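# Turn backboard clips outward into the frame groove

## Task

Rotate each metal clip on the backboard outward so that its free end rests in the groove of the frame's inner wall, keeping the backboard secured; every clip must end up this way.

## Robot and tools

Robot: two arms, left_arm and right_arm, each with a two-finger gripper, both mounted on plates joined by a metal frame behind them. A plate and its half of that frame count as part of its arm when the controller checks for arms coming too close. Calibrated base positions in the scene frame: left_arm (+0.025, +0.305, +0.280) m, right_arm (-0.032, -0.281, +0.280) m, both nearly unrotated.

Scene frame: origin at table-top height, centred between the nominal bases; +z up, +x out over the table, +y toward left_arm. Arm names do not match image left/right. Results give each gripper's end_effector_position (m) and end_effector_quat_wxyz in this frame; these may be off by a few cm, more at long reach. The position is the point between the finger pads, about 1 cm short of the tips. In the gripper's own axes the fingers point along +z and spread along y.

Command row: every motion argument is one flat list of 14 numbers covering both arms, even if one arm stays still: dx, dy, dz, rx, ry, rz, opening for left_arm, then the same seven for right_arm. The six pose numbers are an offset, not a pose: they are measured from that arm's Hand target (shown in each result) as it stood when the action or move began, and expressed in that Hand target's own axes. Scale: 1.0 equals 0.6 m for dx, dy, dz and 180 degrees for rx, ry, rz, which together form one rotation vector; range -1 to 1. Opening is absolute, not an offset: +1 fully open (0.094 m), -1 closed. Sending zeros for an arm's six pose numbers re-requests its current Hand target; still give the opening it should keep. Since each call counts from the Hand target at its start, repeating an offset moves the arm further again.

execute_actions(actions, cameras): actions holds at most one item. Empty list: just read state (with pictures). {"rows": [...], "steps": n}: up to 15 rows, n from 4 to 15 control steps of 1/30 s (default 15); each row is one step, the last row repeats if rows are fewer than steps, and every row is an offset from the same starting Hand target, not from the row before. {"steps": n} without rows: a wait of up to 300 steps counted from the previous result, including your thinking time. A rejected call sends nothing. Results are taken 4 steps before an action ends; those last steps run while you think. cameras: list of names, ["all"], or []; pictures come only for an empty action list or when requested.

move(target, speed, blend, blocking, cameras): target is one 14-number row or a list of up to 15 rows, every row an offset from the same starting Hand targets. The gripper travels in a straight line, choosing the shorter rotation, with all arms finishing together; minimum 0.5 s, cut off at 10 s. speed is in m/s, 0.002 to 0.5 (default 0.25), rotation capped at twice that in rad/s; one value or one per target. blend (m) rounds corners between listed targets; 0 stops at each. blocking=false returns about 0.5 s after start while motion continues. New openings in later targets are applied only after everything comes to rest there. Paths do not avoid obstacles or the other arm. The result adds a move: line: done (within 10 mm and 2 degrees), off_target, moving, held, or fault, plus limits (paced = pose clipped, held = steps withheld by a check). Done or off_target says nothing about contact.

wait(seconds): 0 to 10 s, sends nothing new, returns early if a move ends. stop(): brakes a running move; fingers continue. zoom_image(camera, region): camera is cam_high, cam_left_wrist or cam_right_wrist; region [x0, y0, x1, y1] in pixels of that camera's latest image (672x504, origin top-left), at most 504x504. read_manual(section): licence texts only. finished_scene(scene): give the number of the current scene; irreversible, grades it and begins the next task.

Controller behaviour: each step the commanded pose is clipped to within 100 mm and 20 degrees of the measured pose; far targets need further commands from the updated Hand target. Friction and weight can leave the gripper a centimetre or more from its target in free air. Elbows never fully straighten. Paths near an arm's own base, or with the wrist near the first joint axis, can flip the shoulder posture; route around.

Gripping: grip_measured uses the opening scale; it reads slightly wide when empty and up to about 0.064 narrower than a hard part under full squeeze. Force reaches its limit roughly 0.05 below the contact reading. To release, command well above grip_measured. grip_effort_nm is motor effort (negative closing), not pad force. Joint torques include gravity, with offsets and noise; joints 1-3 wrap at ±28 N m.

Cameras: cam_high is fixed; wrist cameras ride on each hand and may lag during motion.

Avoid: fast impacts, strong pressing (a target far beyond contact pushes harder), collisions between the arms or grippers (the clearance check does not guard gripper-to-gripper), dropping things or letting anything leave the table, and holding stretched or straining poses, which heat motors; MOTOR HOT appears near 75 °C and at 90 °C the arm folds and stops for the scene. Random small tugs may hit held or loose parts.

Each tool is called after "Request:" as name(argument=value, ...), one argument or row to a line, values as JSON.

## Session

Request:
execute_actions(
  actions=[],
)

Scene clock: 0.00 s of 6600.00 s.
left_arm: end_effector_position=(+0.1455, +0.0137, +0.3858) grip_measured=+1.000 grip_effort_nm=n/a end_effector_quat_wxyz=(+0.158, +0.448, +0.879, +0.041) | right_arm: end_effector_position=(+0.0007, -0.5750, +0.1914) grip_measured=+1.000 grip_effort_nm=n/a end_effector_quat_wxyz=(-0.028, +0.985, -0.127, -0.109)
Joint positions: left_arm=[-1.336 1.609 1.209 -1.037 -0.307 -0.391 0.094] | right_arm=[-1.3 2.105 1.031 -0.614 0.18 2.057 0.094]
Joint velocities: within noise
Joint torques (N m): no reading
Motor temperatures (°C): left_arm=[27 36 34 42 26 31 26] | right_arm=[24 33 37 40 24 26 26]
Heat: left arm: 42 °C; right arm: 40 °C.
Hand target: left_arm +0.1470, +0.0119, +0.3903; +0.164, +0.446, +0.879, +0.037 | right_arm -0.0012, -0.5733, +0.1915; -0.031, +0.985, -0.127, -0.115

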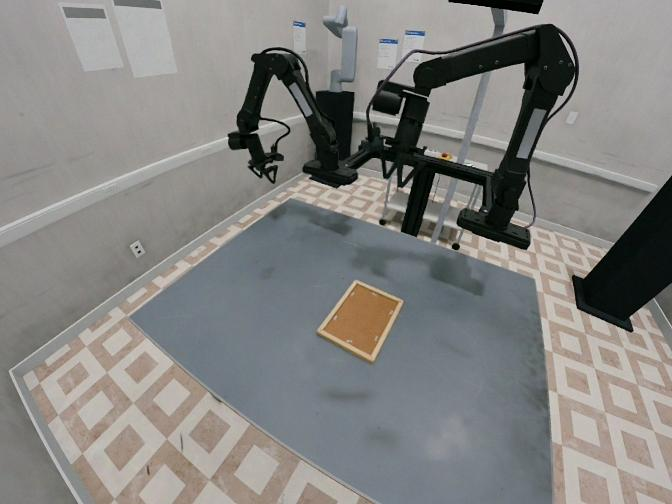

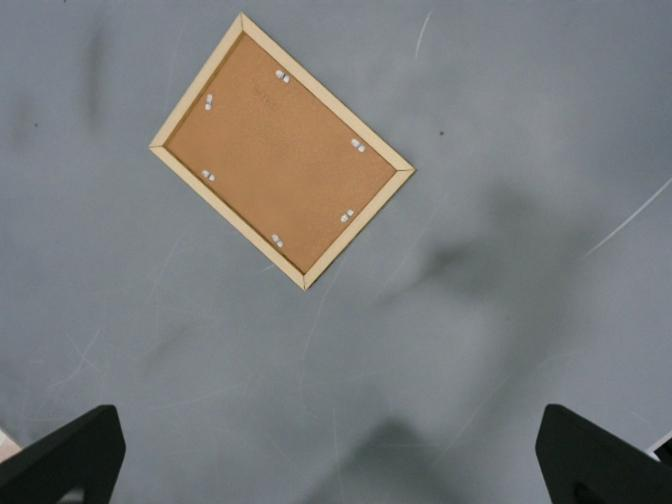

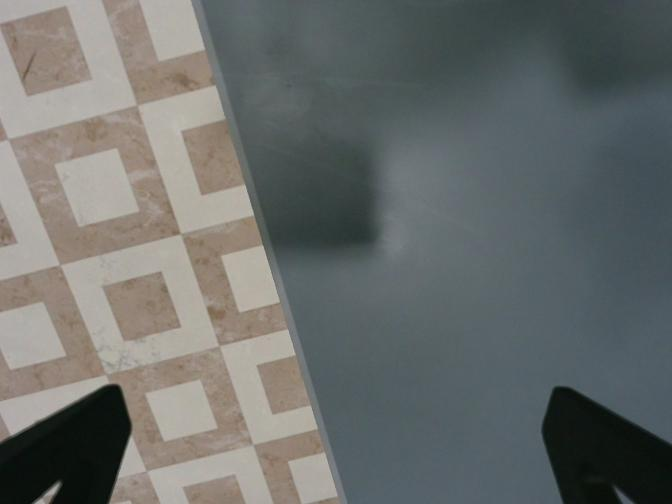

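Request:
zoom_image(
  camera="cam_left_wrist",
  region=[180, 40, 320, 145],
)

Request:
zoom_image(
  camera="cam_left_wrist",
  region=[260, 100, 420, 220],
)

Request:
zoom_image(
  camera="cam_left_wrist",
  region=[180, 150, 320, 255],
)

Scaled by 3.600 from the camera's 672x504 image, which has a finer 960x720 frame.

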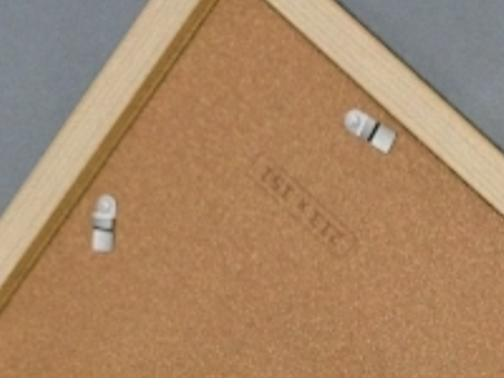

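Scaled by 3.150 from the camera's 672x504 image, which has a finer 960x720 frame.

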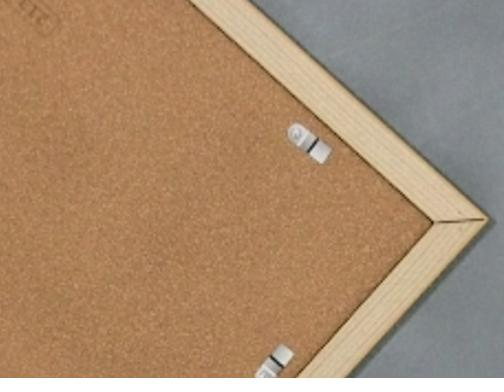

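Scaled by 3.600 from the camera's 672x504 image, which has a finer 960x720 frame.

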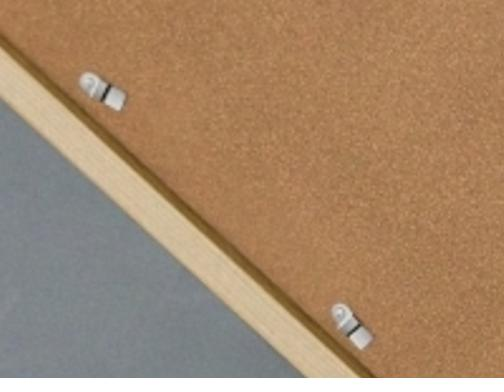

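Request:
move(
  target=[-0.105, 0.1605, 0.4, 0.0686, 0.0828, 0, 0.3, 0,0,0,0,0,0,1],
)

Scene clock: 3.83 s of 6600.00 s.
left_arm: end_effector_position=(+0.3332, +0.0057, +0.1994) grip_measured=+0.303 grip_effort_nm=-0.115 end_effector_quat_wxyz=(+0.002, +0.445, +0.895, +0.004) | right_arm: end_effector_position=(+0.0007, -0.5750, +0.1914) grip_measured=+1.000 grip_effort_nm=-0.037 end_effector_quat_wxyz=(-0.028, +0.985, -0.127, -0.109)
Joint positions: left_arm=[-0.759 2.393 1.612 -0.788 -0.023 0.145 0.061] | right_arm=[-1.3 2.105 1.031 -0.614 0.18 2.057 0.094]
Joint velocities: within noise
Joint torques (N m): left_arm=[-0.62 -11.45 6.69 0.1 0.09 0.01] | right_arm=[-0.05 -8.98 4.29 -0.2 0.16 -0.03]
Motor temperatures (°C): left_arm=[27 36 34 42 26 31 26] | right_arm=[24 35 37 40 24 26 26]
Heat: left arm: 42 °C; right arm: 40 °C.
Hand target: left_arm +0.3332, +0.0001, +0.2005; +0.000, +0.452, +0.892, +0.000 | right_arm -0.0012, -0.5733, +0.1915; -0.031, +0.985, -0.127, -0.115
Off the commanded pose: left_arm 0.006 m, 1 deg | right_arm 0.003 m, 1 deg.
Kept back: nothing.
move: done
camera_calibration:
cam_left_wrist: T_world_to_cam=[[-0.795863, -0.605474, -0.00204432, 0.269918], [-0.552418, 0.724733, 0.41182, 0.140437], [-0.247865, 0.328881, -0.911263, 0.346047], [0, 0, 0, 1]] pos_world=[0.37817, -0.0521595, 0.258057]

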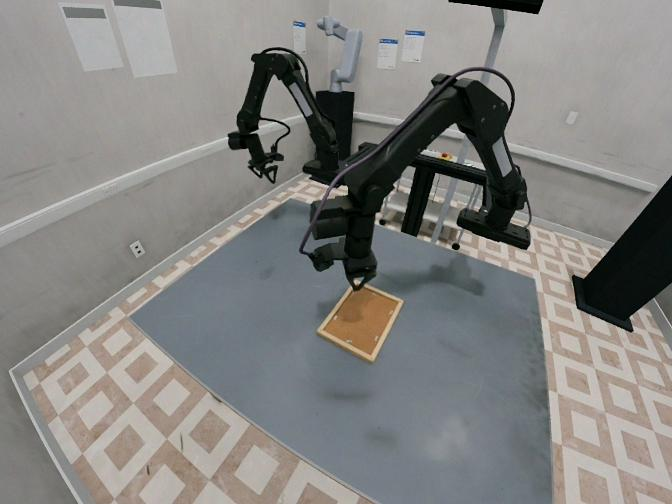

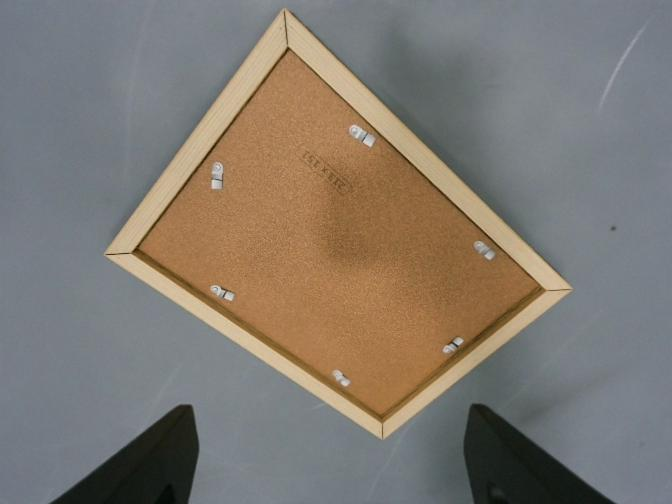

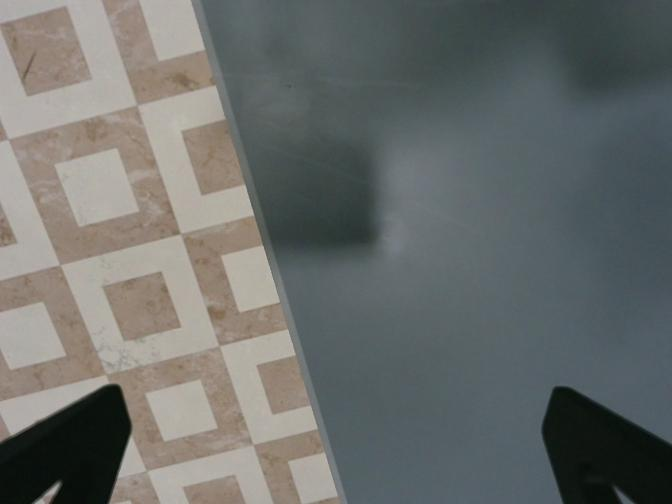

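Request:
zoom_image(
  camera="cam_left_wrist",
  region=[190, 260, 270, 320],
)

Request:
zoom_image(
  camera="cam_left_wrist",
  region=[320, 320, 480, 440],
)

Request:
zoom_image(
  camera="cam_left_wrist",
  region=[330, 100, 410, 160],
)

Request:
zoom_image(
  camera="cam_left_wrist",
  region=[180, 150, 260, 210],
)

Request:
zoom_image(
  camera="cam_left_wrist",
  region=[450, 220, 530, 280],
)

Scaled by 6.300 from the camera's 672x504 image, which has a finer 960x720 frame.

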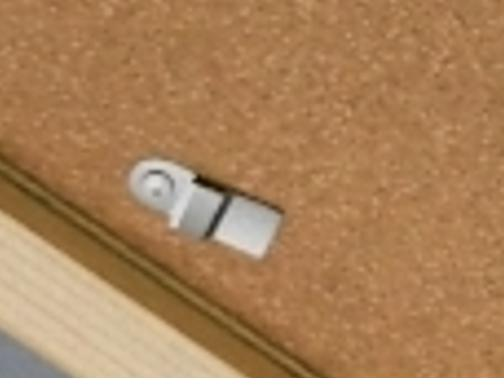

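Scaled by 3.150 from the camera's 672x504 image, which has a finer 960x720 frame.

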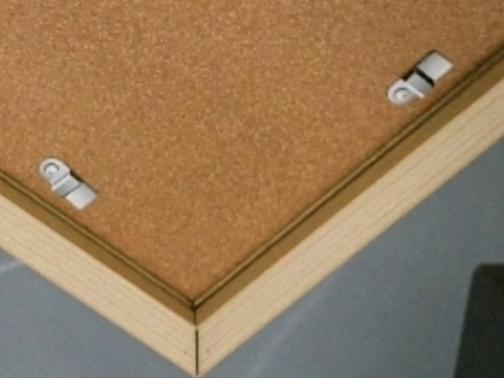

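Scaled by 6.300 from the camera's 672x504 image, which has a finer 960x720 frame.

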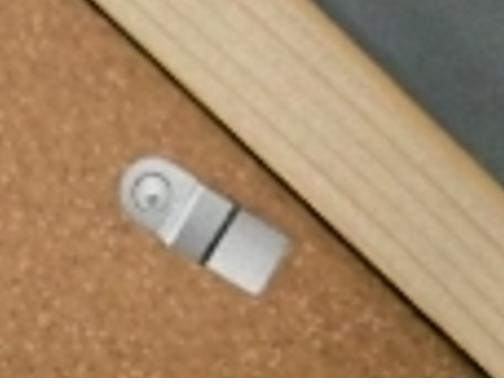

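Scaled by 6.300 from the camera's 672x504 image, which has a finer 960x720 frame.

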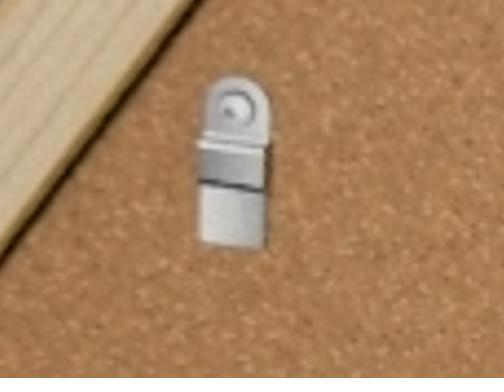

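Scaled by 6.300 from the camera's 672x504 image, which has a finer 960x720 frame.

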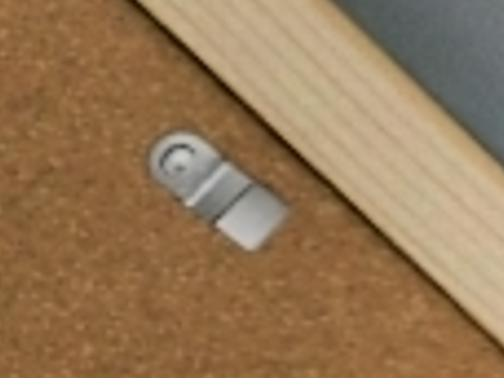

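Request:
move(
  target=[0.0593, -0.0247, 0.2333, 0, 0, -0.28, -1, 0,0,0,0,0,0,1],
)

Scene clock: 15.03 s of 6600.00 s.
left_arm: end_effector_position=(+0.3065, +0.0182, +0.0672) grip_measured=-0.986 grip_effort_nm=-0.701 end_effector_quat_wxyz=(+0.005, +0.030, +1.000, -0.003) | right_arm: end_effector_position=(+0.0007, -0.5750, +0.1914) grip_measured=+1.000 grip_effort_nm=-0.037 end_effector_quat_wxyz=(-0.028, +0.985, -0.127, -0.109)
Joint positions: left_arm=[-0.776 2.657 1.463 -0.366 -0.016 -0.735 0.001] | right_arm=[-1.3 2.105 1.031 -0.614 0.18 2.057 0.094]
Joint velocities: within noise
Joint torques (N m): left_arm=[-0.72 -11.04 2.65 0.33 0.02 -0.11] | right_arm=[-0.09 -9.17 4.31 -0.21 0.16 -0.01]
Motor temperatures (°C): left_arm=[27 39 35 41 26 30 26] | right_arm=[24 38 37 39 24 26 26]
Heat: left arm: 41 °C; right arm: 39 °C.
Hand target: left_arm +0.3002, +0.0200, +0.0604; +0.000, +0.029, +1.000, +0.000 | right_arm -0.0012, -0.5733, +0.1915; -0.031, +0.985, -0.127, -0.115
Off the commanded pose: left_arm 0.009 m, 1 deg | right_arm 0.003 m, 1 deg.
Kept back: nothing.
move: done
camera_calibration:
cam_left_wrist: T_world_to_cam=[[-0.0574621, -0.998268, 0.0126122, 0.0357838], [-0.913382, 0.0576674, 0.402999, 0.294419], [-0.403028, 0.0116374, -0.915114, 0.26838], [0, 0, 0, 1]] pos_world=[0.379138, 0.0156202, 0.126497]

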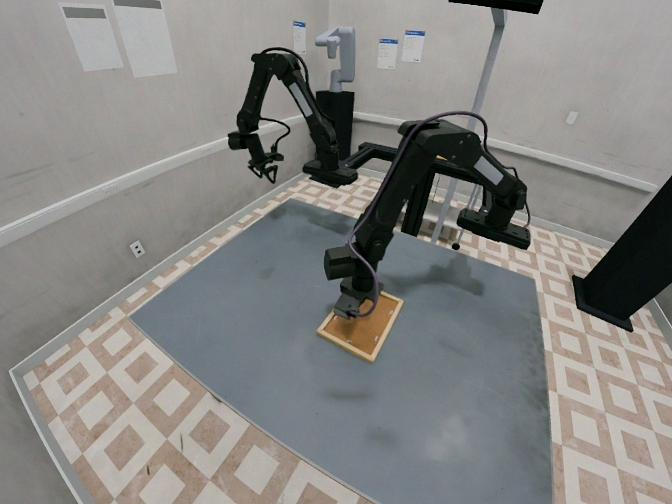

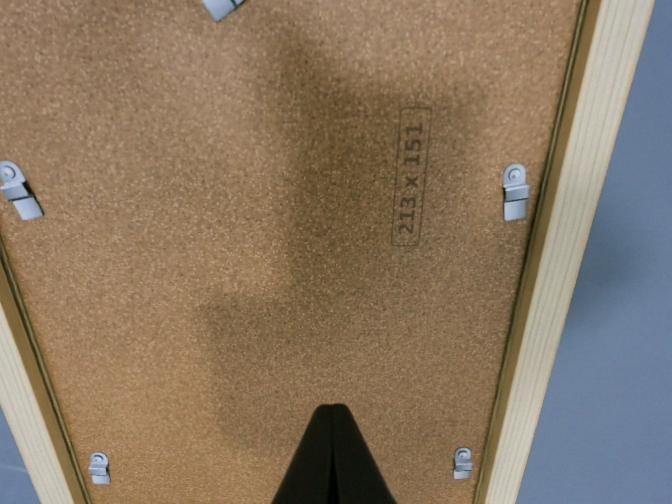

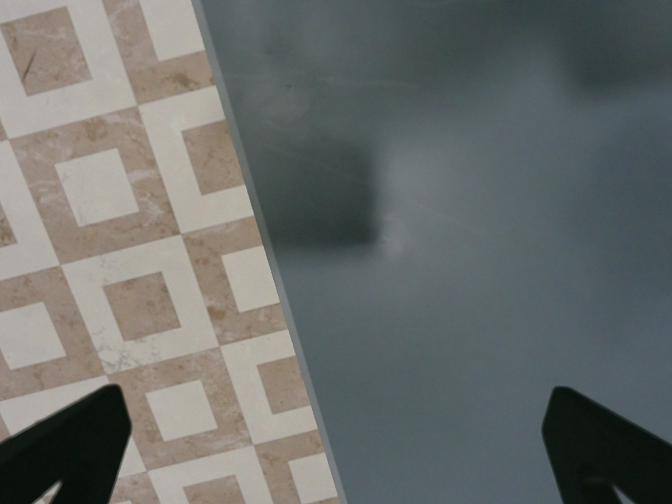

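Request:
zoom_image(
  camera="cam_left_wrist",
  region=[470, 130, 630, 250],
)

Request:
zoom_image(
  camera="cam_left_wrist",
  region=[0, 130, 160, 250],
)

Scaled by 3.150 from the camera's 672x504 image, which has a finer 960x720 frame.

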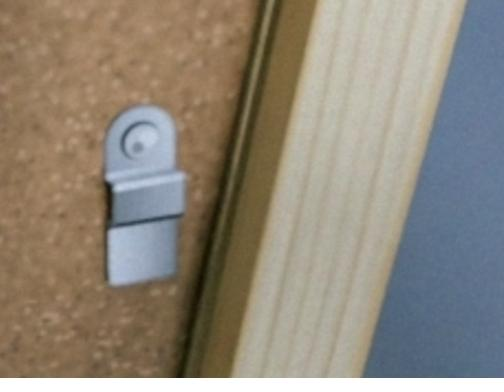

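Scaled by 3.150 from the camera's 672x504 image, which has a finer 960x720 frame.

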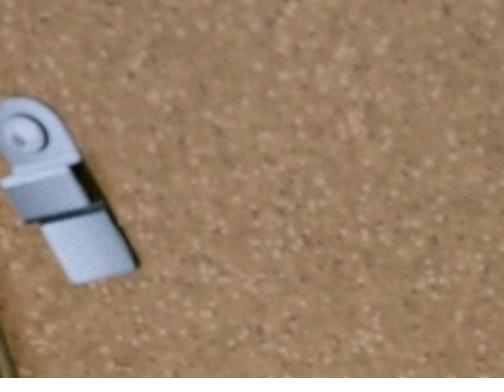

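Request:
move(
  target=[0,0,0.045,0,0,0,-1, 0,0,0,0,0,0,1],
  speed=0.08,
)

Scene clock: 16.63 s of 6600.00 s.
left_arm: end_effector_position=(+0.2984, +0.0259, +0.0368) grip_measured=-0.986 grip_effort_nm=-0.696 end_effector_quat_wxyz=(-0.004, +0.029, +1.000, +0.005) | right_arm: end_effector_position=(+0.0007, -0.5750, +0.1914) grip_measured=+1.000 grip_effort_nm=-0.042 end_effector_quat_wxyz=(-0.028, +0.985, -0.127, -0.109)
Joint positions: left_arm=[-0.776 2.743 1.478 -0.319 -0.016 -0.737 0.001] | right_arm=[-1.3 2.105 1.031 -0.614 0.18 2.057 0.094]
Joint velocities: within noise
Joint torques (N m): left_arm=[-0.65 -10.99 4.27 0.29 0.02 -0.1] | right_arm=[-0.02 -9.05 4.33 -0.21 0.21 -0.01]
Motor temperatures (°C): left_arm=[27 39 35 41 25 30 26] | right_arm=[24 38 37 39 24 26 26]
Heat: left arm: 41 °C; right arm: 39 °C.
Hand target: left_arm +0.3003, +0.0200, +0.0334; +0.000, +0.029, +1.000, +0.000 | right_arm -0.0012, -0.5733, +0.1915; -0.031, +0.985, -0.127, -0.115
Off the commanded pose: left_arm 0.007 m, 1 deg | right_arm 0.003 m, 1 deg.
Kept back: nothing.
move: done
camera_calibration:
cam_left_wrist: T_world_to_cam=[[-0.0558116, -0.998435, -0.00357771, 0.0435002], [-0.906557, 0.0491735, 0.41921, 0.296383], [-0.418378, 0.0266402, -0.907882, 0.241132], [0, 0, 0, 1]] pos_world=[0.372, 0.0224341, 0.0948283]

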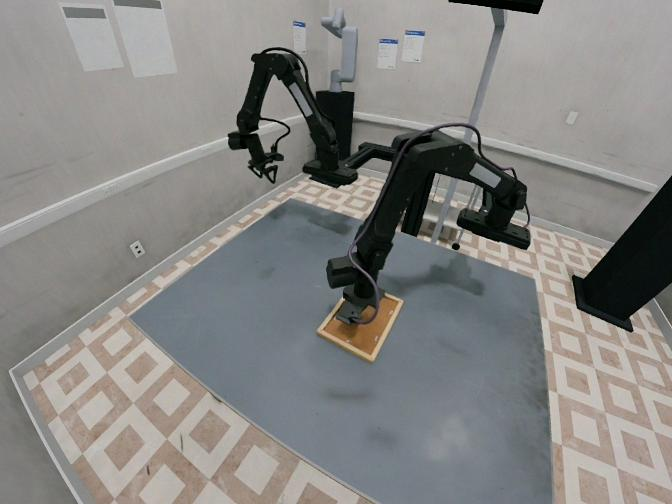

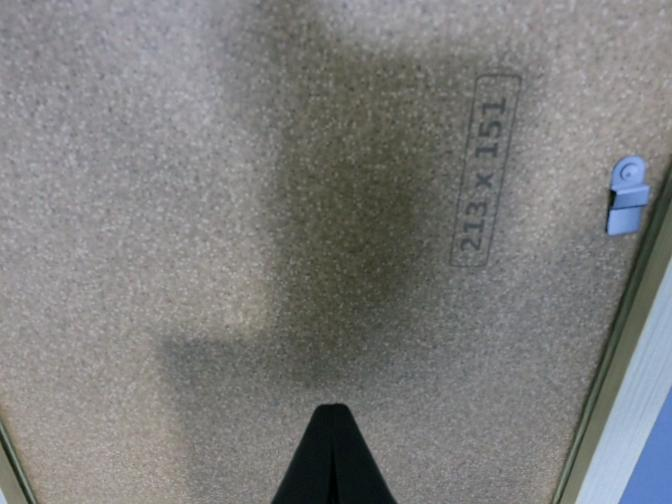

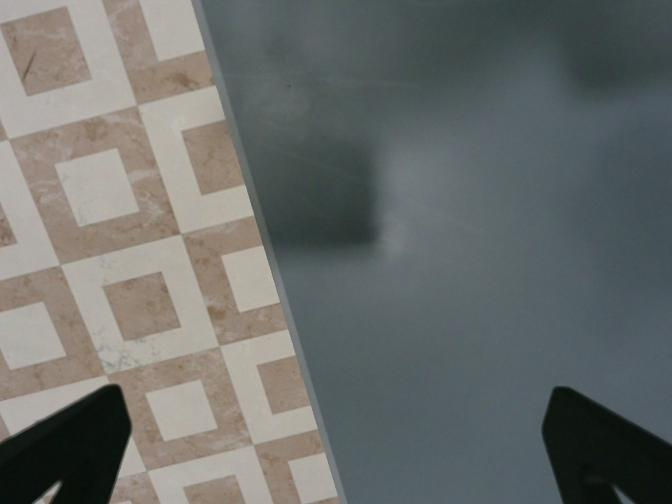

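Request:
move(
  target=[0,0,0.013,0,0,0,-1, 0,0,0,0,0,0,1],
  speed=0.03,
  cameras=["cam_left_wrist"],
)

Request:
move(
  target=[0,0,0.007,0,0,0,-1, 0,0,0,0,0,0,1],
  speed=0.02,
  cameras=["cam_left_wrist"],
)

Scene clock: 17.60 s of 6600.00 s.
left_arm: end_effector_position=(+0.2985, +0.0256, +0.0303) grip_measured=-0.986 grip_effort_nm=-0.701 end_effector_quat_wxyz=(-0.004, +0.029, +1.000, +0.005) | right_arm: end_effector_position=(+0.0007, -0.5750, +0.1914) grip_measured=+1.000 grip_effort_nm=-0.037 end_effector_quat_wxyz=(-0.028, +0.985, -0.127, -0.109)
Joint positions: left_arm=[-0.776 2.765 1.49 -0.309 -0.016 -0.737 0.001] | right_arm=[-1.3 2.105 1.031 -0.614 0.18 2.057 0.094]
Joint velocities: within noise
Joint torques (N m): left_arm=[-0.62 -10.61 4.37 0.29 0.02 -0.1] | right_arm=[-0.09 -9.03 4.3 -0.2 0.21 -0.01]
Motor temperatures (°C): left_arm=[27 39 35 41 25 30 26] | right_arm=[24 38 37 39 24 26 26]
Heat: left arm: 41 °C; right arm: 39 °C.
Hand target: left_arm +0.3003, +0.0200, +0.0256; +0.000, +0.029, +1.000, +0.000 | right_arm -0.0012, -0.5733, +0.1915; -0.031, +0.985, -0.127, -0.115
Off the commanded pose: left_arm 0.008 m, 1 deg | right_arm 0.003 m, 1 deg.
Kept back: nothing.
move: done
camera_calibration:
cam_left_wrist: T_world_to_cam=[[-0.0557993, -0.998437, -0.00306322, 0.0432152], [-0.906781, 0.0493924, 0.418699, 0.29929], [-0.417894, 0.0261408, -0.90812, 0.235197], [0, 0, 0, 1]] pos_world=[0.37209, 0.0222167, 0.0884072]
Images, in order (width x height): cam_left_wrist 672x504.

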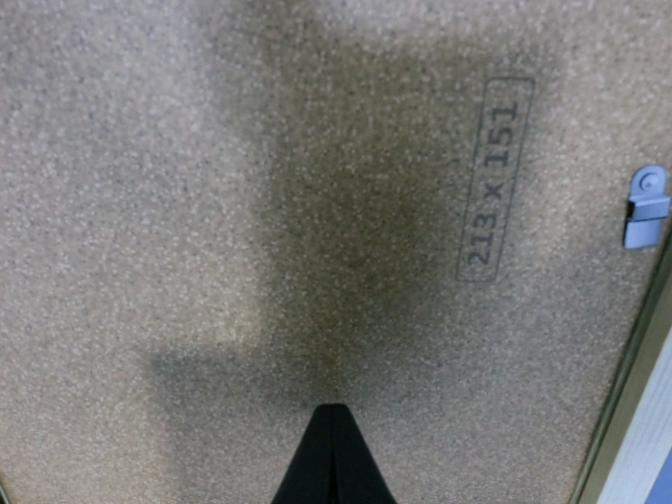

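Scene clock: 18.30 s of 6600.00 s.
left_arm: end_effector_position=(+0.2990, +0.0250, +0.0265) grip_measured=-0.986 grip_effort_nm=-0.706 end_effector_quat_wxyz=(-0.003, +0.029, +1.000, +0.005) | right_arm: end_effector_position=(+0.0007, -0.5750, +0.1914) grip_measured=+1.000 grip_effort_nm=-0.032 end_effector_quat_wxyz=(-0.028, +0.985, -0.127, -0.109)
Joint positions: left_arm=[-0.776 2.778 1.499 -0.303 -0.016 -0.737 0.001] | right_arm=[-1.3 2.105 1.031 -0.614 0.18 2.057 0.094]
Joint velocities: within noise
Joint torques (N m): left_arm=[-0.62 -10.61 4.31 0.3 0.02 -0.1] | right_arm=[-0.17 -9.03 4.25 -0.17 0.18 0.01]
Motor temperatures (°C): left_arm=[27 39 35 41 25 30 26] | right_arm=[24 38 37 39 24 26 26]
Heat: left arm: 41 °C; right arm: 39 °C.
Hand target: left_arm +0.3003, +0.0199, +0.0214; +0.000, +0.029, +1.000, +0.000 | right_arm -0.0012, -0.5733, +0.1915; -0.031, +0.985, -0.127, -0.115
Off the commanded pose: left_arm 0.007 m, 1 deg | right_arm 0.003 m, 1 deg.
Kept back: nothing.
move: done
camera_calibration:
cam_left_wrist: T_world_to_cam=[[-0.0557699, -0.998442, -0.00177696, 0.0426103], [-0.90734, 0.0499383, 0.417421, 0.301576], [-0.416682, 0.0248919, -0.908711, 0.23158], [0, 0, 0, 1]] pos_world=[0.372504, 0.0217192, 0.0846309]
Images, in order (width x height): cam_left_wrist 672x504.

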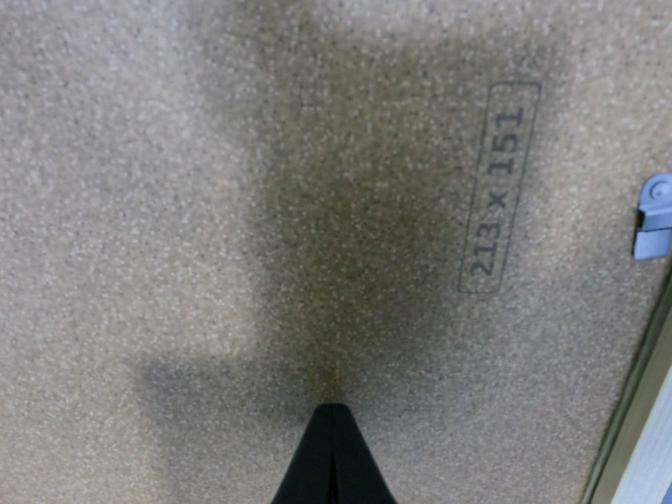

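Request:
move(
  target=[0,0,0.004,0,0,0,-1, 0,0,0,0,0,0,1],
  speed=0.02,
  cameras=[],
)

Request:
move(
  target=[0,0,0.004,0,0,0,-1, 0,0,0,0,0,0,1],
  speed=0.02,
  cameras=["cam_left_wrist"],
)

Scene clock: 19.47 s of 6600.00 s.
left_arm: end_effector_position=(+0.2998, +0.0241, +0.0244) grip_measured=-0.986 grip_effort_nm=-0.706 end_effector_quat_wxyz=(-0.002, +0.029, +1.000, +0.003) | right_arm: end_effector_position=(+0.0007, -0.5750, +0.1914) grip_measured=+1.000 grip_effort_nm=-0.037 end_effector_quat_wxyz=(-0.028, +0.985, -0.127, -0.109)
Joint positions: left_arm=[-0.776 2.786 1.505 -0.298 -0.016 -0.737 0.001] | right_arm=[-1.3 2.105 1.031 -0.614 0.18 2.057 0.094]
Joint velocities: within noise
Joint torques (N m): left_arm=[-0.61 -10.59 4.21 0.29 0.02 -0.09] | right_arm=[-0.09 -9.09 4.46 -0.23 0.19 0.03]
Motor temperatures (°C): left_arm=[27 39 35 41 25 30 26] | right_arm=[24 38 37 39 24 26 26]
Heat: left arm: 41 °C; right arm: 39 °C.
Hand target: left_arm +0.3003, +0.0200, +0.0191; +0.000, +0.029, +1.000, +0.000 | right_arm -0.0012, -0.5733, +0.1915; -0.031, +0.985, -0.127, -0.115
Off the commanded pose: left_arm 0.007 m, 0 deg | right_arm 0.003 m, 1 deg.
Kept back: nothing.
move: done
No camera images: "cameras" was empty.

Scene clock: 20.17 s of 6600.00 s.
left_arm: end_effector_position=(+0.3005, +0.0234, +0.0236) grip_measured=-0.986 grip_effort_nm=-0.701 end_effector_quat_wxyz=(-0.001, +0.029, +1.000, +0.003) | right_arm: end_effector_position=(+0.0007, -0.5750, +0.1914) grip_measured=+1.000 grip_effort_nm=-0.037 end_effector_quat_wxyz=(-0.028, +0.985, -0.127, -0.109)
Joint positions: left_arm=[-0.776 2.789 1.509 -0.296 -0.016 -0.737 0.001] | right_arm=[-1.3 2.105 1.031 -0.614 0.18 2.057 0.094]
Joint velocities: within noise
Joint torques (N m): left_arm=[-0.59 -10.22 4.27 0.31 0.02 -0.1] | right_arm=[-0.16 -8.99 4.37 -0.21 0.22 -0.02]
Motor temperatures (°C): left_arm=[27 39 35 41 25 30 26] | right_arm=[24 38 37 38 24 26 26]
Heat: left arm: 41 °C; right arm: 38 °C.
Hand target: left_arm +0.3004, +0.0199, +0.0167; +0.000, +0.029, +1.000, +0.000 | right_arm -0.0012, -0.5733, +0.1915; -0.031, +0.985, -0.127, -0.115
Off the commanded pose: left_arm 0.008 m, 0 deg | right_arm 0.003 m, 1 deg.
Kept back: nothing.
move: done
camera_calibration:
cam_left_wrist: T_world_to_cam=[[-0.055692, -0.998446, 0.00208206, 0.0409788], [-0.909007, 0.0515657, 0.413579, 0.304787], [-0.413043, 0.0211404, -0.910466, 0.228656], [0, 0, 0, 1]] pos_world=[0.37378, 0.0203647, 0.082045]
Images, in order (width x height): cam_left_wrist 672x504.

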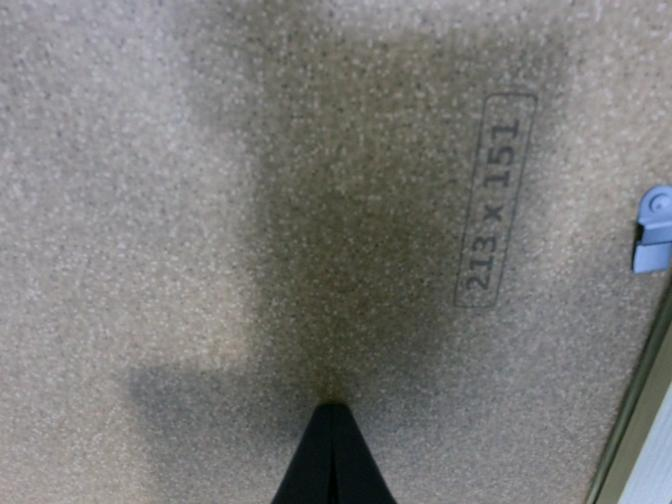

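Request:
move(
  target=[0,0,0.005,0,0,0,-1, 0,0,0,0,0,0,1],
  speed=0.02,
  cameras=["cam_left_wrist"],
)

Scene clock: 21.10 s of 6600.00 s.
left_arm: end_effector_position=(+0.3015, +0.0224, +0.0233) grip_measured=-0.986 grip_effort_nm=-0.701 end_effector_quat_wxyz=(+0.000, +0.029, +1.000, +0.002) | right_arm: end_effector_position=(+0.0007, -0.5750, +0.1914) grip_measured=+1.000 grip_effort_nm=-0.032 end_effector_quat_wxyz=(-0.028, +0.985, -0.127, -0.109)
Joint positions: left_arm=[-0.776 2.792 1.514 -0.296 -0.016 -0.737 0.001] | right_arm=[-1.3 2.105 1.031 -0.614 0.18 2.057 0.094]
Joint velocities: within noise
Joint torques (N m): left_arm=[-0.59 -9.61 4.26 0.35 0.03 -0.1] | right_arm=[-0.16 -9.02 4.36 -0.21 0.22 0]
Motor temperatures (°C): left_arm=[27 39 35 41 25 30 26] | right_arm=[24 39 37 38 24 26 26]
Heat: left arm: 41 °C; right arm: 39 °C.
Hand target: left_arm +0.3002, +0.0200, +0.0136; +0.000, +0.029, +1.000, +0.000 | right_arm -0.0012, -0.5733, +0.1915; -0.031, +0.985, -0.127, -0.115
Off the commanded pose: left_arm 0.010 m, 0 deg | right_arm 0.003 m, 1 deg.
Kept back: nothing.
move: done
camera_calibration:
cam_left_wrist: T_world_to_cam=[[-0.0556652, -0.998443, 0.00362575, 0.0399376], [-0.909669, 0.0522122, 0.412038, 0.306111], [-0.411586, 0.0196379, -0.911159, 0.228465], [0, 0, 0, 1]] pos_world=[0.374716, 0.0194062, 0.0818939]
Images, in order (width x height): cam_left_wrist 672x504.

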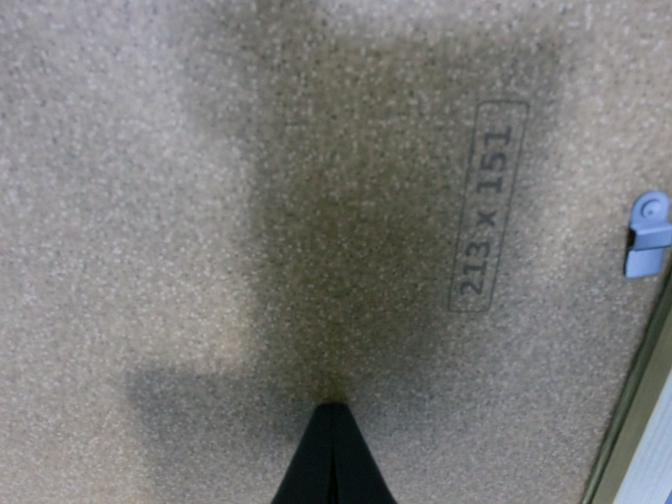

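Request:
move(
  target=[
    [0,0,-0.045,0,0,0,-1, 0,0,0,0,0,0,1],
    [-0.0587,-0.0697,-0.045,0,0,0,-1, 0,0,0,0,0,0,1],
  ],
  speed=0.08,
  cameras=["cam_left_wrist"],
)

Scene clock: 23.57 s of 6600.00 s.
left_arm: end_effector_position=(+0.3361, -0.0224, +0.0456) grip_measured=-0.986 grip_effort_nm=-0.701 end_effector_quat_wxyz=(+0.006, +0.029, +1.000, -0.004) | right_arm: end_effector_position=(+0.0007, -0.5750, +0.1914) grip_measured=+1.000 grip_effort_nm=-0.037 end_effector_quat_wxyz=(-0.028, +0.985, -0.127, -0.109)
Joint positions: left_arm=[-0.791 2.848 1.808 -0.517 -0.016 -0.752 0.001] | right_arm=[-1.3 2.105 1.031 -0.614 0.18 2.057 0.094]
Joint velocities: within noise
Joint torques (N m): left_arm=[-0.7 -11.84 5.74 0.1 0.02 -0.11] | right_arm=[0.17 -9.13 4.33 -0.17 0.21 -0.02]
Motor temperatures (°C): left_arm=[27 40 35 40 25 30 26] | right_arm=[24 39 37 38 24 26 26]
Heat: left arm: 40 °C; right arm: 39 °C.
Hand target: left_arm +0.3330, -0.0238, +0.0407; +0.000, +0.029, +1.000, +0.000 | right_arm -0.0012, -0.5733, +0.1915; -0.031, +0.985, -0.127, -0.115
Off the commanded pose: left_arm 0.006 m, 1 deg | right_arm 0.003 m, 1 deg.
Kept back: nothing.
move: done
camera_calibration:
cam_left_wrist: T_world_to_cam=[[-0.0559265, -0.998322, 0.0150058, -0.00334509], [-0.914336, 0.0572473, 0.40089, 0.332921], [-0.401077, 0.00870008, -0.916003, 0.260392], [0, 0, 0, 1]] pos_world=[0.408651, -0.0246637, 0.105106]
Images, in order (width x height): cam_left_wrist 672x504.

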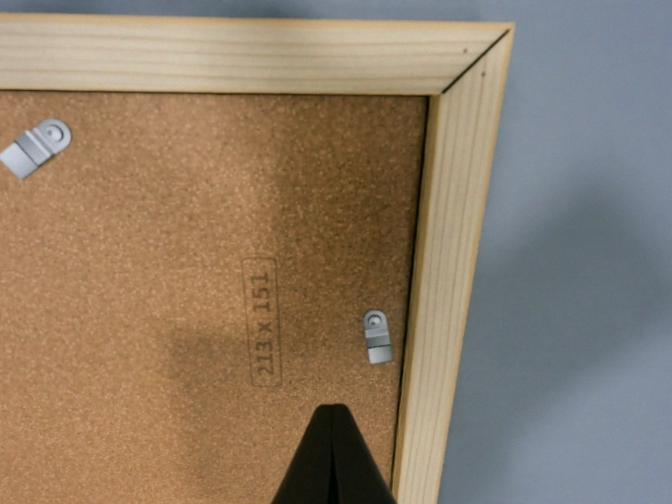

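Request:
move(
  target=[0.0048,-0.0027,0.0267,0,0,0,-1, 0,0,0,0,0,0,1],
  speed=0.05,
  cameras=["cam_left_wrist"],
)

Scene clock: 24.70 s of 6600.00 s.
left_arm: end_effector_position=(+0.3292, -0.0198, +0.0290) grip_measured=-0.986 grip_effort_nm=-0.706 end_effector_quat_wxyz=(-0.002, +0.030, +1.000, +0.004) | right_arm: end_effector_position=(+0.0007, -0.5750, +0.1914) grip_measured=+1.000 grip_effort_nm=-0.037 end_effector_quat_wxyz=(-0.028, +0.985, -0.127, -0.109)
Joint positions: left_arm=[-0.798 2.898 1.835 -0.518 -0.016 -0.758 0.001] | right_arm=[-1.3 2.105 1.031 -0.614 0.18 2.057 0.094]
Joint velocities: within noise
Joint torques (N m): left_arm=[-0.65 -12.01 5.5 0.25 0.03 -0.1] | right_arm=[-0.1 -8.99 4.33 -0.21 0.2 0.01]
Motor temperatures (°C): left_arm=[27 40 35 40 25 30 26] | right_arm=[24 39 37 38 24 26 26]
Heat: left arm: 40 °C; right arm: 39 °C.
Hand target: left_arm +0.3301, -0.0252, +0.0246; +0.000, +0.029, +1.000, +0.000 | right_arm -0.0012, -0.5733, +0.1915; -0.031, +0.985, -0.127, -0.115
Off the commanded pose: left_arm 0.007 m, 1 deg | right_arm 0.003 m, 1 deg.
Kept back: nothing.
move: done
camera_calibration:
cam_left_wrist: T_world_to_cam=[[-0.0569053, -0.998379, -0.00143655, -0.000144548], [-0.907564, 0.0511293, 0.416789, 0.33029], [-0.41604, 0.0250213, -0.909002, 0.247371], [0, 0, 0, 1]] pos_world=[0.402668, -0.0232214, 0.0871995]
Images, in order (width x height): cam_left_wrist 672x504.

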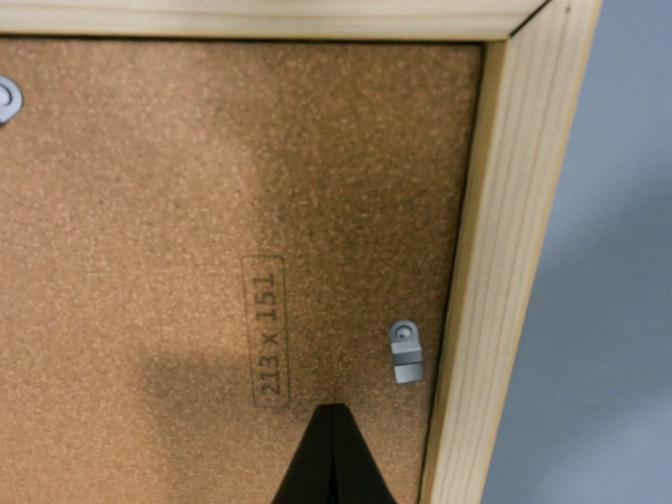

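Request:
move(
  target=[-0.0068,-0.0065,0.0065,0,0,0,-1, 0,0,0,0,0,0,1],
  speed=0.05,
  cameras=["cam_left_wrist"],
)

Scene clock: 25.63 s of 6600.00 s.
left_arm: end_effector_position=(+0.3371, -0.0283, +0.0261) grip_measured=-0.986 grip_effort_nm=-0.701 end_effector_quat_wxyz=(+0.006, +0.030, +1.000, -0.004) | right_arm: end_effector_position=(+0.0007, -0.5750, +0.1914) grip_measured=+1.000 grip_effort_nm=-0.042 end_effector_quat_wxyz=(-0.028, +0.985, -0.127, -0.109)
Joint positions: left_arm=[-0.798 2.925 1.885 -0.519 -0.016 -0.759 0.001] | right_arm=[-1.3 2.105 1.031 -0.614 0.18 2.057 0.094]
Joint velocities: within noise
Joint torques (N m): left_arm=[-0.64 -11.96 5.7 0.11 0.02 -0.1] | right_arm=[-0.17 -9.01 4.34 -0.18 0.17 -0.02]
Motor temperatures (°C): left_arm=[27 40 35 40 25 30 26] | right_arm=[24 39 37 38 24 26 26]
Heat: left arm: 40 °C; right arm: 39 °C.
Hand target: left_arm +0.3339, -0.0294, +0.0208; +0.000, +0.029, +1.000, +0.000 | right_arm -0.0012, -0.5733, +0.1915; -0.031, +0.985, -0.127, -0.115
Off the commanded pose: left_arm 0.006 m, 1 deg | right_arm 0.003 m, 1 deg.
Kept back: nothing.
move: done
camera_calibration:
cam_left_wrist: T_world_to_cam=[[-0.0563117, -0.99831, 0.014356, -0.00877481], [-0.914004, 0.0573319, 0.401633, 0.341835], [-0.401778, 0.00949517, -0.915688, 0.243148], [0, 0, 0, 1]] pos_world=[0.409636, -0.0306668, 0.085481]
Images, in order (width x height): cam_left_wrist 672x504.

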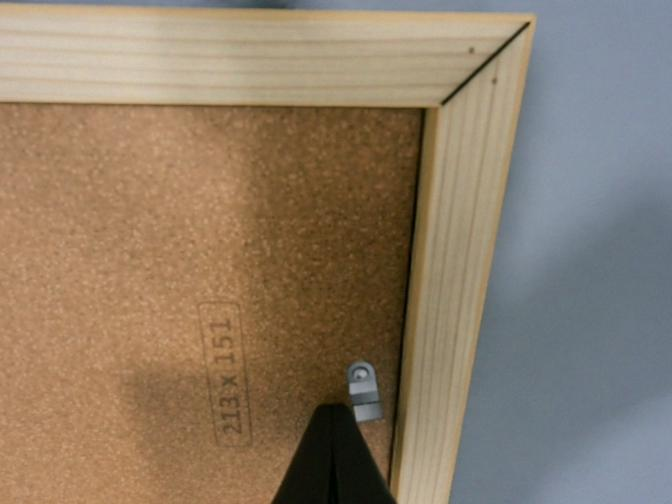

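Request:
zoom_image(
  camera="cam_left_wrist",
  region=[290, 340, 430, 445],
)

Scaled by 3.600 from the camera's 672x504 image, which has a finer 960x720 frame.

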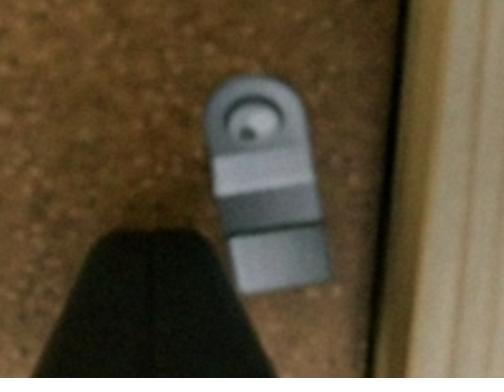

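Request:
move(
  target=[
    [0,0,-0.012,0,0,0,-1, 0,0,0,0,0,0,1],
    [0.0038,0.0038,-0.01,0,0,0,-1, 0,0,0,0,0,0,1],
    [0.0038,0.0038,0.001,0,0,0,-1, 0,0,0,0,0,0,1],
  ],
  speed=0.06,
  cameras=["cam_left_wrist"],
)

Request:
zoom_image(
  camera="cam_left_wrist",
  region=[290, 330, 450, 450],
)

Scene clock: 28.63 s of 6600.00 s.
left_arm: end_effector_position=(+0.3364, -0.0275, +0.0260) grip_measured=-0.986 grip_effort_nm=-0.701 end_effector_quat_wxyz=(+0.004, +0.029, +1.000, -0.002) | right_arm: end_effector_position=(+0.0007, -0.5750, +0.1914) grip_measured=+1.000 grip_effort_nm=-0.037 end_effector_quat_wxyz=(-0.028, +0.985, -0.127, -0.109)
Joint positions: left_arm=[-0.798 2.925 1.885 -0.523 -0.016 -0.759 0.001] | right_arm=[-1.3 2.105 1.031 -0.614 0.18 2.057 0.094]
Joint velocities: within noise
Joint torques (N m): left_arm=[-0.62 -12.62 3.99 0.26 0.02 -0.11] | right_arm=[0.01 -8.98 4.14 -0.17 0.18 -0.03]
Motor temperatures (°C): left_arm=[27 41 35 40 25 30 26] | right_arm=[24 39 37 38 24 26 26]
Heat: left arm: 41 °C; right arm: 39 °C.
Hand target: left_arm +0.3318, -0.0270, +0.0202; +0.000, +0.029, +1.000, +0.000 | right_arm -0.0012, -0.5733, +0.1915; -0.031, +0.985, -0.127, -0.115
Off the commanded pose: left_arm 0.007 m, 0 deg | right_arm 0.003 m, 1 deg.
Kept back: nothing.
move: done
camera_calibration:
cam_left_wrist: T_world_to_cam=[[-0.0559513, -0.998368, 0.0114635, -0.00810231], [-0.912866, 0.0558033, 0.404429, 0.340646], [-0.404408, 0.0121637, -0.914498, 0.243771], [0, 0, 0, 1]] pos_world=[0.409094, -0.0300634, 0.0852543]
Images, in order (width x height): cam_left_wrist 672x504.

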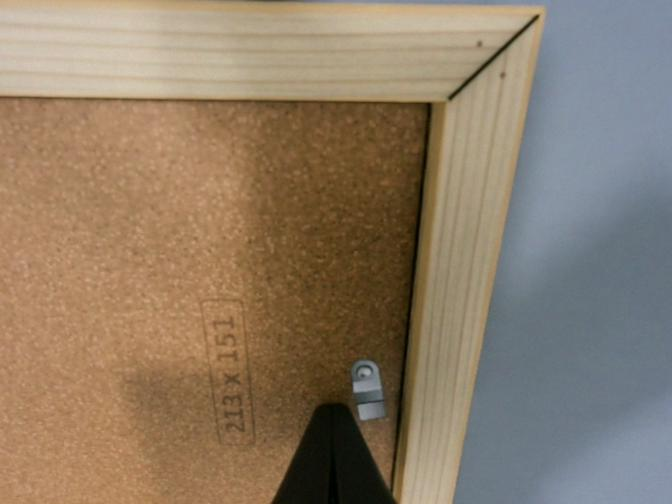

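Scaled by 3.150 from the camera's 672x504 image, which has a finer 960x720 frame.

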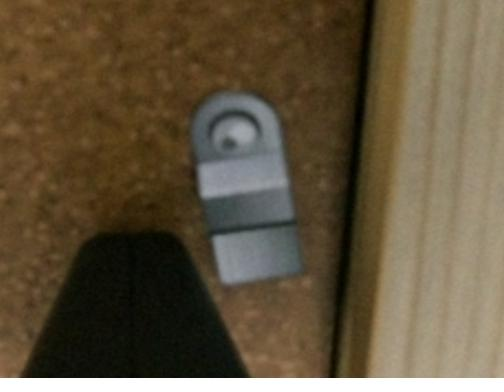

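Request:
move(
  target=[
    [0,0,-0.02,0,0,0,-1, 0,0,0,0,0,0,1],
    [0.0147,0.0143,-0.0197,0,0,0,-1, 0,0,0,0,0,0,1],
    [0.0023,0.003,0.0012,0,0,0,-1, 0,0,0,0,0,0,1],
  ],
  speed=0.06,
  cameras=["cam_left_wrist"],
)

Request:
zoom_image(
  camera="cam_left_wrist",
  region=[290, 330, 450, 450],
)

Scene clock: 30.27 s of 6600.00 s.
left_arm: end_effector_position=(+0.3328, -0.0238, +0.0258) grip_measured=-0.986 grip_effort_nm=-0.706 end_effector_quat_wxyz=(+0.004, +0.029, +1.000, -0.002) | right_arm: end_effector_position=(+0.0007, -0.5750, +0.1914) grip_measured=+1.000 grip_effort_nm=-0.037 end_effector_quat_wxyz=(-0.028, +0.985, -0.127, -0.109)
Joint positions: left_arm=[-0.798 2.911 1.849 -0.502 -0.016 -0.759 0.001] | right_arm=[-1.3 2.105 1.031 -0.614 0.18 2.057 0.094]
Joint velocities: within noise
Joint torques (N m): left_arm=[-0.57 -11.79 5.38 0.17 0.02 -0.1] | right_arm=[-0.2 -8.99 4.36 -0.18 0.19 -0.02]
Motor temperatures (°C): left_arm=[27 42 35 40 25 30 26] | right_arm=[24 40 37 38 24 26 26]
Heat: left arm: 42 °C; right arm: 40 °C.
Hand target: left_arm +0.3305, -0.0250, +0.0194; +0.000, +0.029, +1.000, +0.000 | right_arm -0.0012, -0.5733, +0.1915; -0.031, +0.985, -0.127, -0.115
Off the commanded pose: left_arm 0.007 m, 0 deg | right_arm 0.003 m, 1 deg.
Kept back: nothing.
move: done
camera_calibration:
cam_left_wrist: T_world_to_cam=[[-0.0559584, -0.998376, 0.0106734, -0.00452006], [-0.912548, 0.0554795, 0.405189, 0.337172], [-0.405123, 0.0129337, -0.914171, 0.242348], [0, 0, 0, 1]] pos_world=[0.405614, -0.0263534, 0.0849767]
Images, in order (width x height): cam_left_wrist 672x504.

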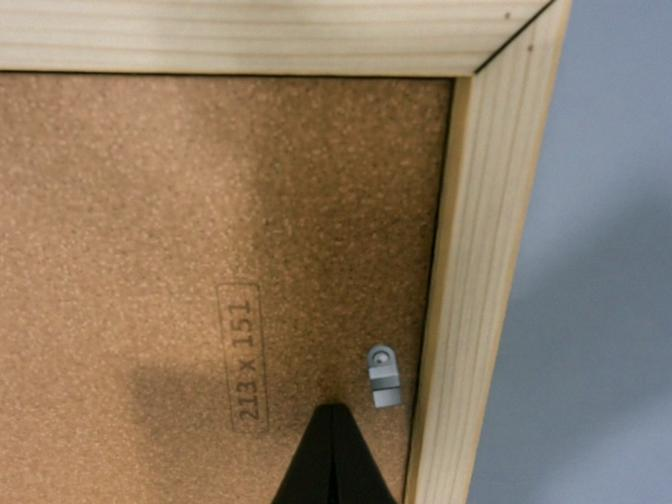

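Scaled by 3.150 from the camera's 672x504 image, which has a finer 960x720 frame.

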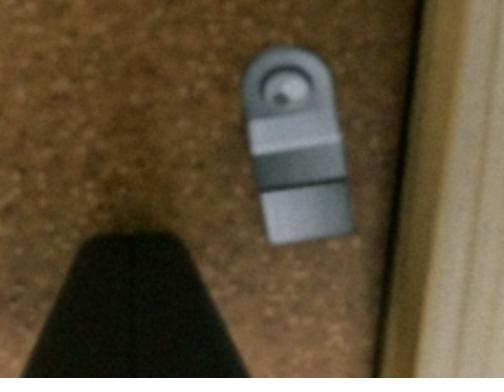

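Request:
move(
  target=[
    [0,-0.010,0.0025,0,0,0,-1, 0,0,0,0,0,0,1],
  ],
  speed=0.04,
  cameras=["cam_left_wrist"],
)

Request:
zoom_image(
  camera="cam_left_wrist",
  region=[290, 330, 450, 450],
)

Scene clock: 32.57 s of 6600.00 s.
left_arm: end_effector_position=(+0.3346, -0.0303, +0.0250) grip_measured=-0.986 grip_effort_nm=-0.706 end_effector_quat_wxyz=(+0.006, +0.029, +1.000, -0.004) | right_arm: end_effector_position=(+0.0007, -0.5750, +0.1914) grip_measured=+1.000 grip_effort_nm=-0.037 end_effector_quat_wxyz=(-0.028, +0.985, -0.127, -0.109)
Joint positions: left_arm=[-0.805 2.926 1.883 -0.513 -0.016 -0.767 0.001] | right_arm=[-1.3 2.105 1.031 -0.614 0.18 2.057 0.094]
Joint velocities: within noise
Joint torques (N m): left_arm=[-0.77 -11.66 5.64 0.14 0.02 -0.11] | right_arm=[-0.23 -8.99 4.3 -0.19 0.23 0]
Motor temperatures (°C): left_arm=[27 42 35 40 25 30 26] | right_arm=[24 40 37 38 24 26 26]
Heat: left arm: 42 °C; right arm: 40 °C.
Hand target: left_arm +0.3302, -0.0311, +0.0179; +0.000, +0.029, +1.000, +0.000 | right_arm -0.0012, -0.5733, +0.1915; -0.031, +0.985, -0.127, -0.115
Off the commanded pose: left_arm 0.008 m, 1 deg | right_arm 0.003 m, 1 deg.
Kept back: nothing.
move: done
camera_calibration:
cam_left_wrist: T_world_to_cam=[[-0.055164, -0.998356, 0.01557, -0.011261], [-0.914488, 0.0567776, 0.40061, 0.340278], [-0.400835, 0.0078607, -0.916117, 0.240822], [0, 0, 0, 1]] pos_world=[0.407089, -0.0324557, 0.0844772]
Images, in order (width x height): cam_left_wrist 672x504.

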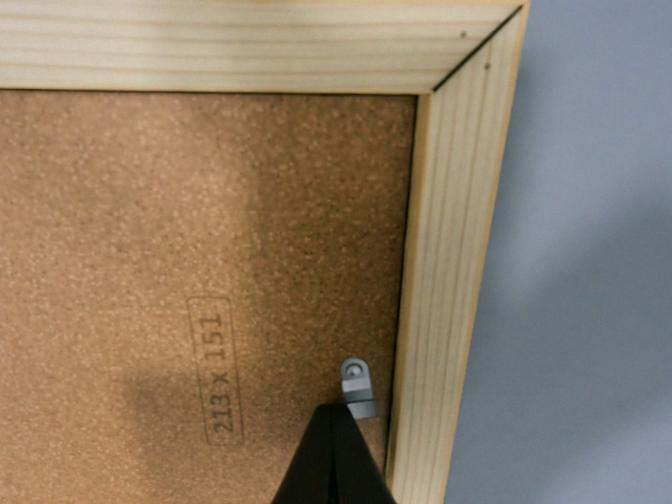

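Scaled by 3.150 from the camera's 672x504 image, which has a finer 960x720 frame.

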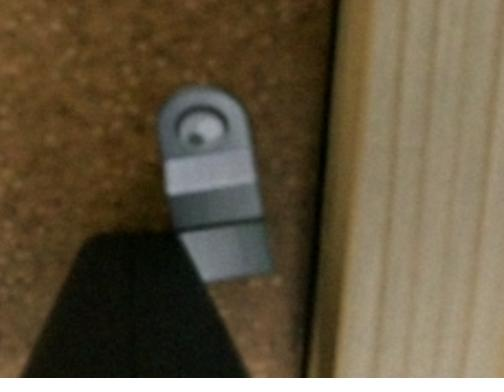

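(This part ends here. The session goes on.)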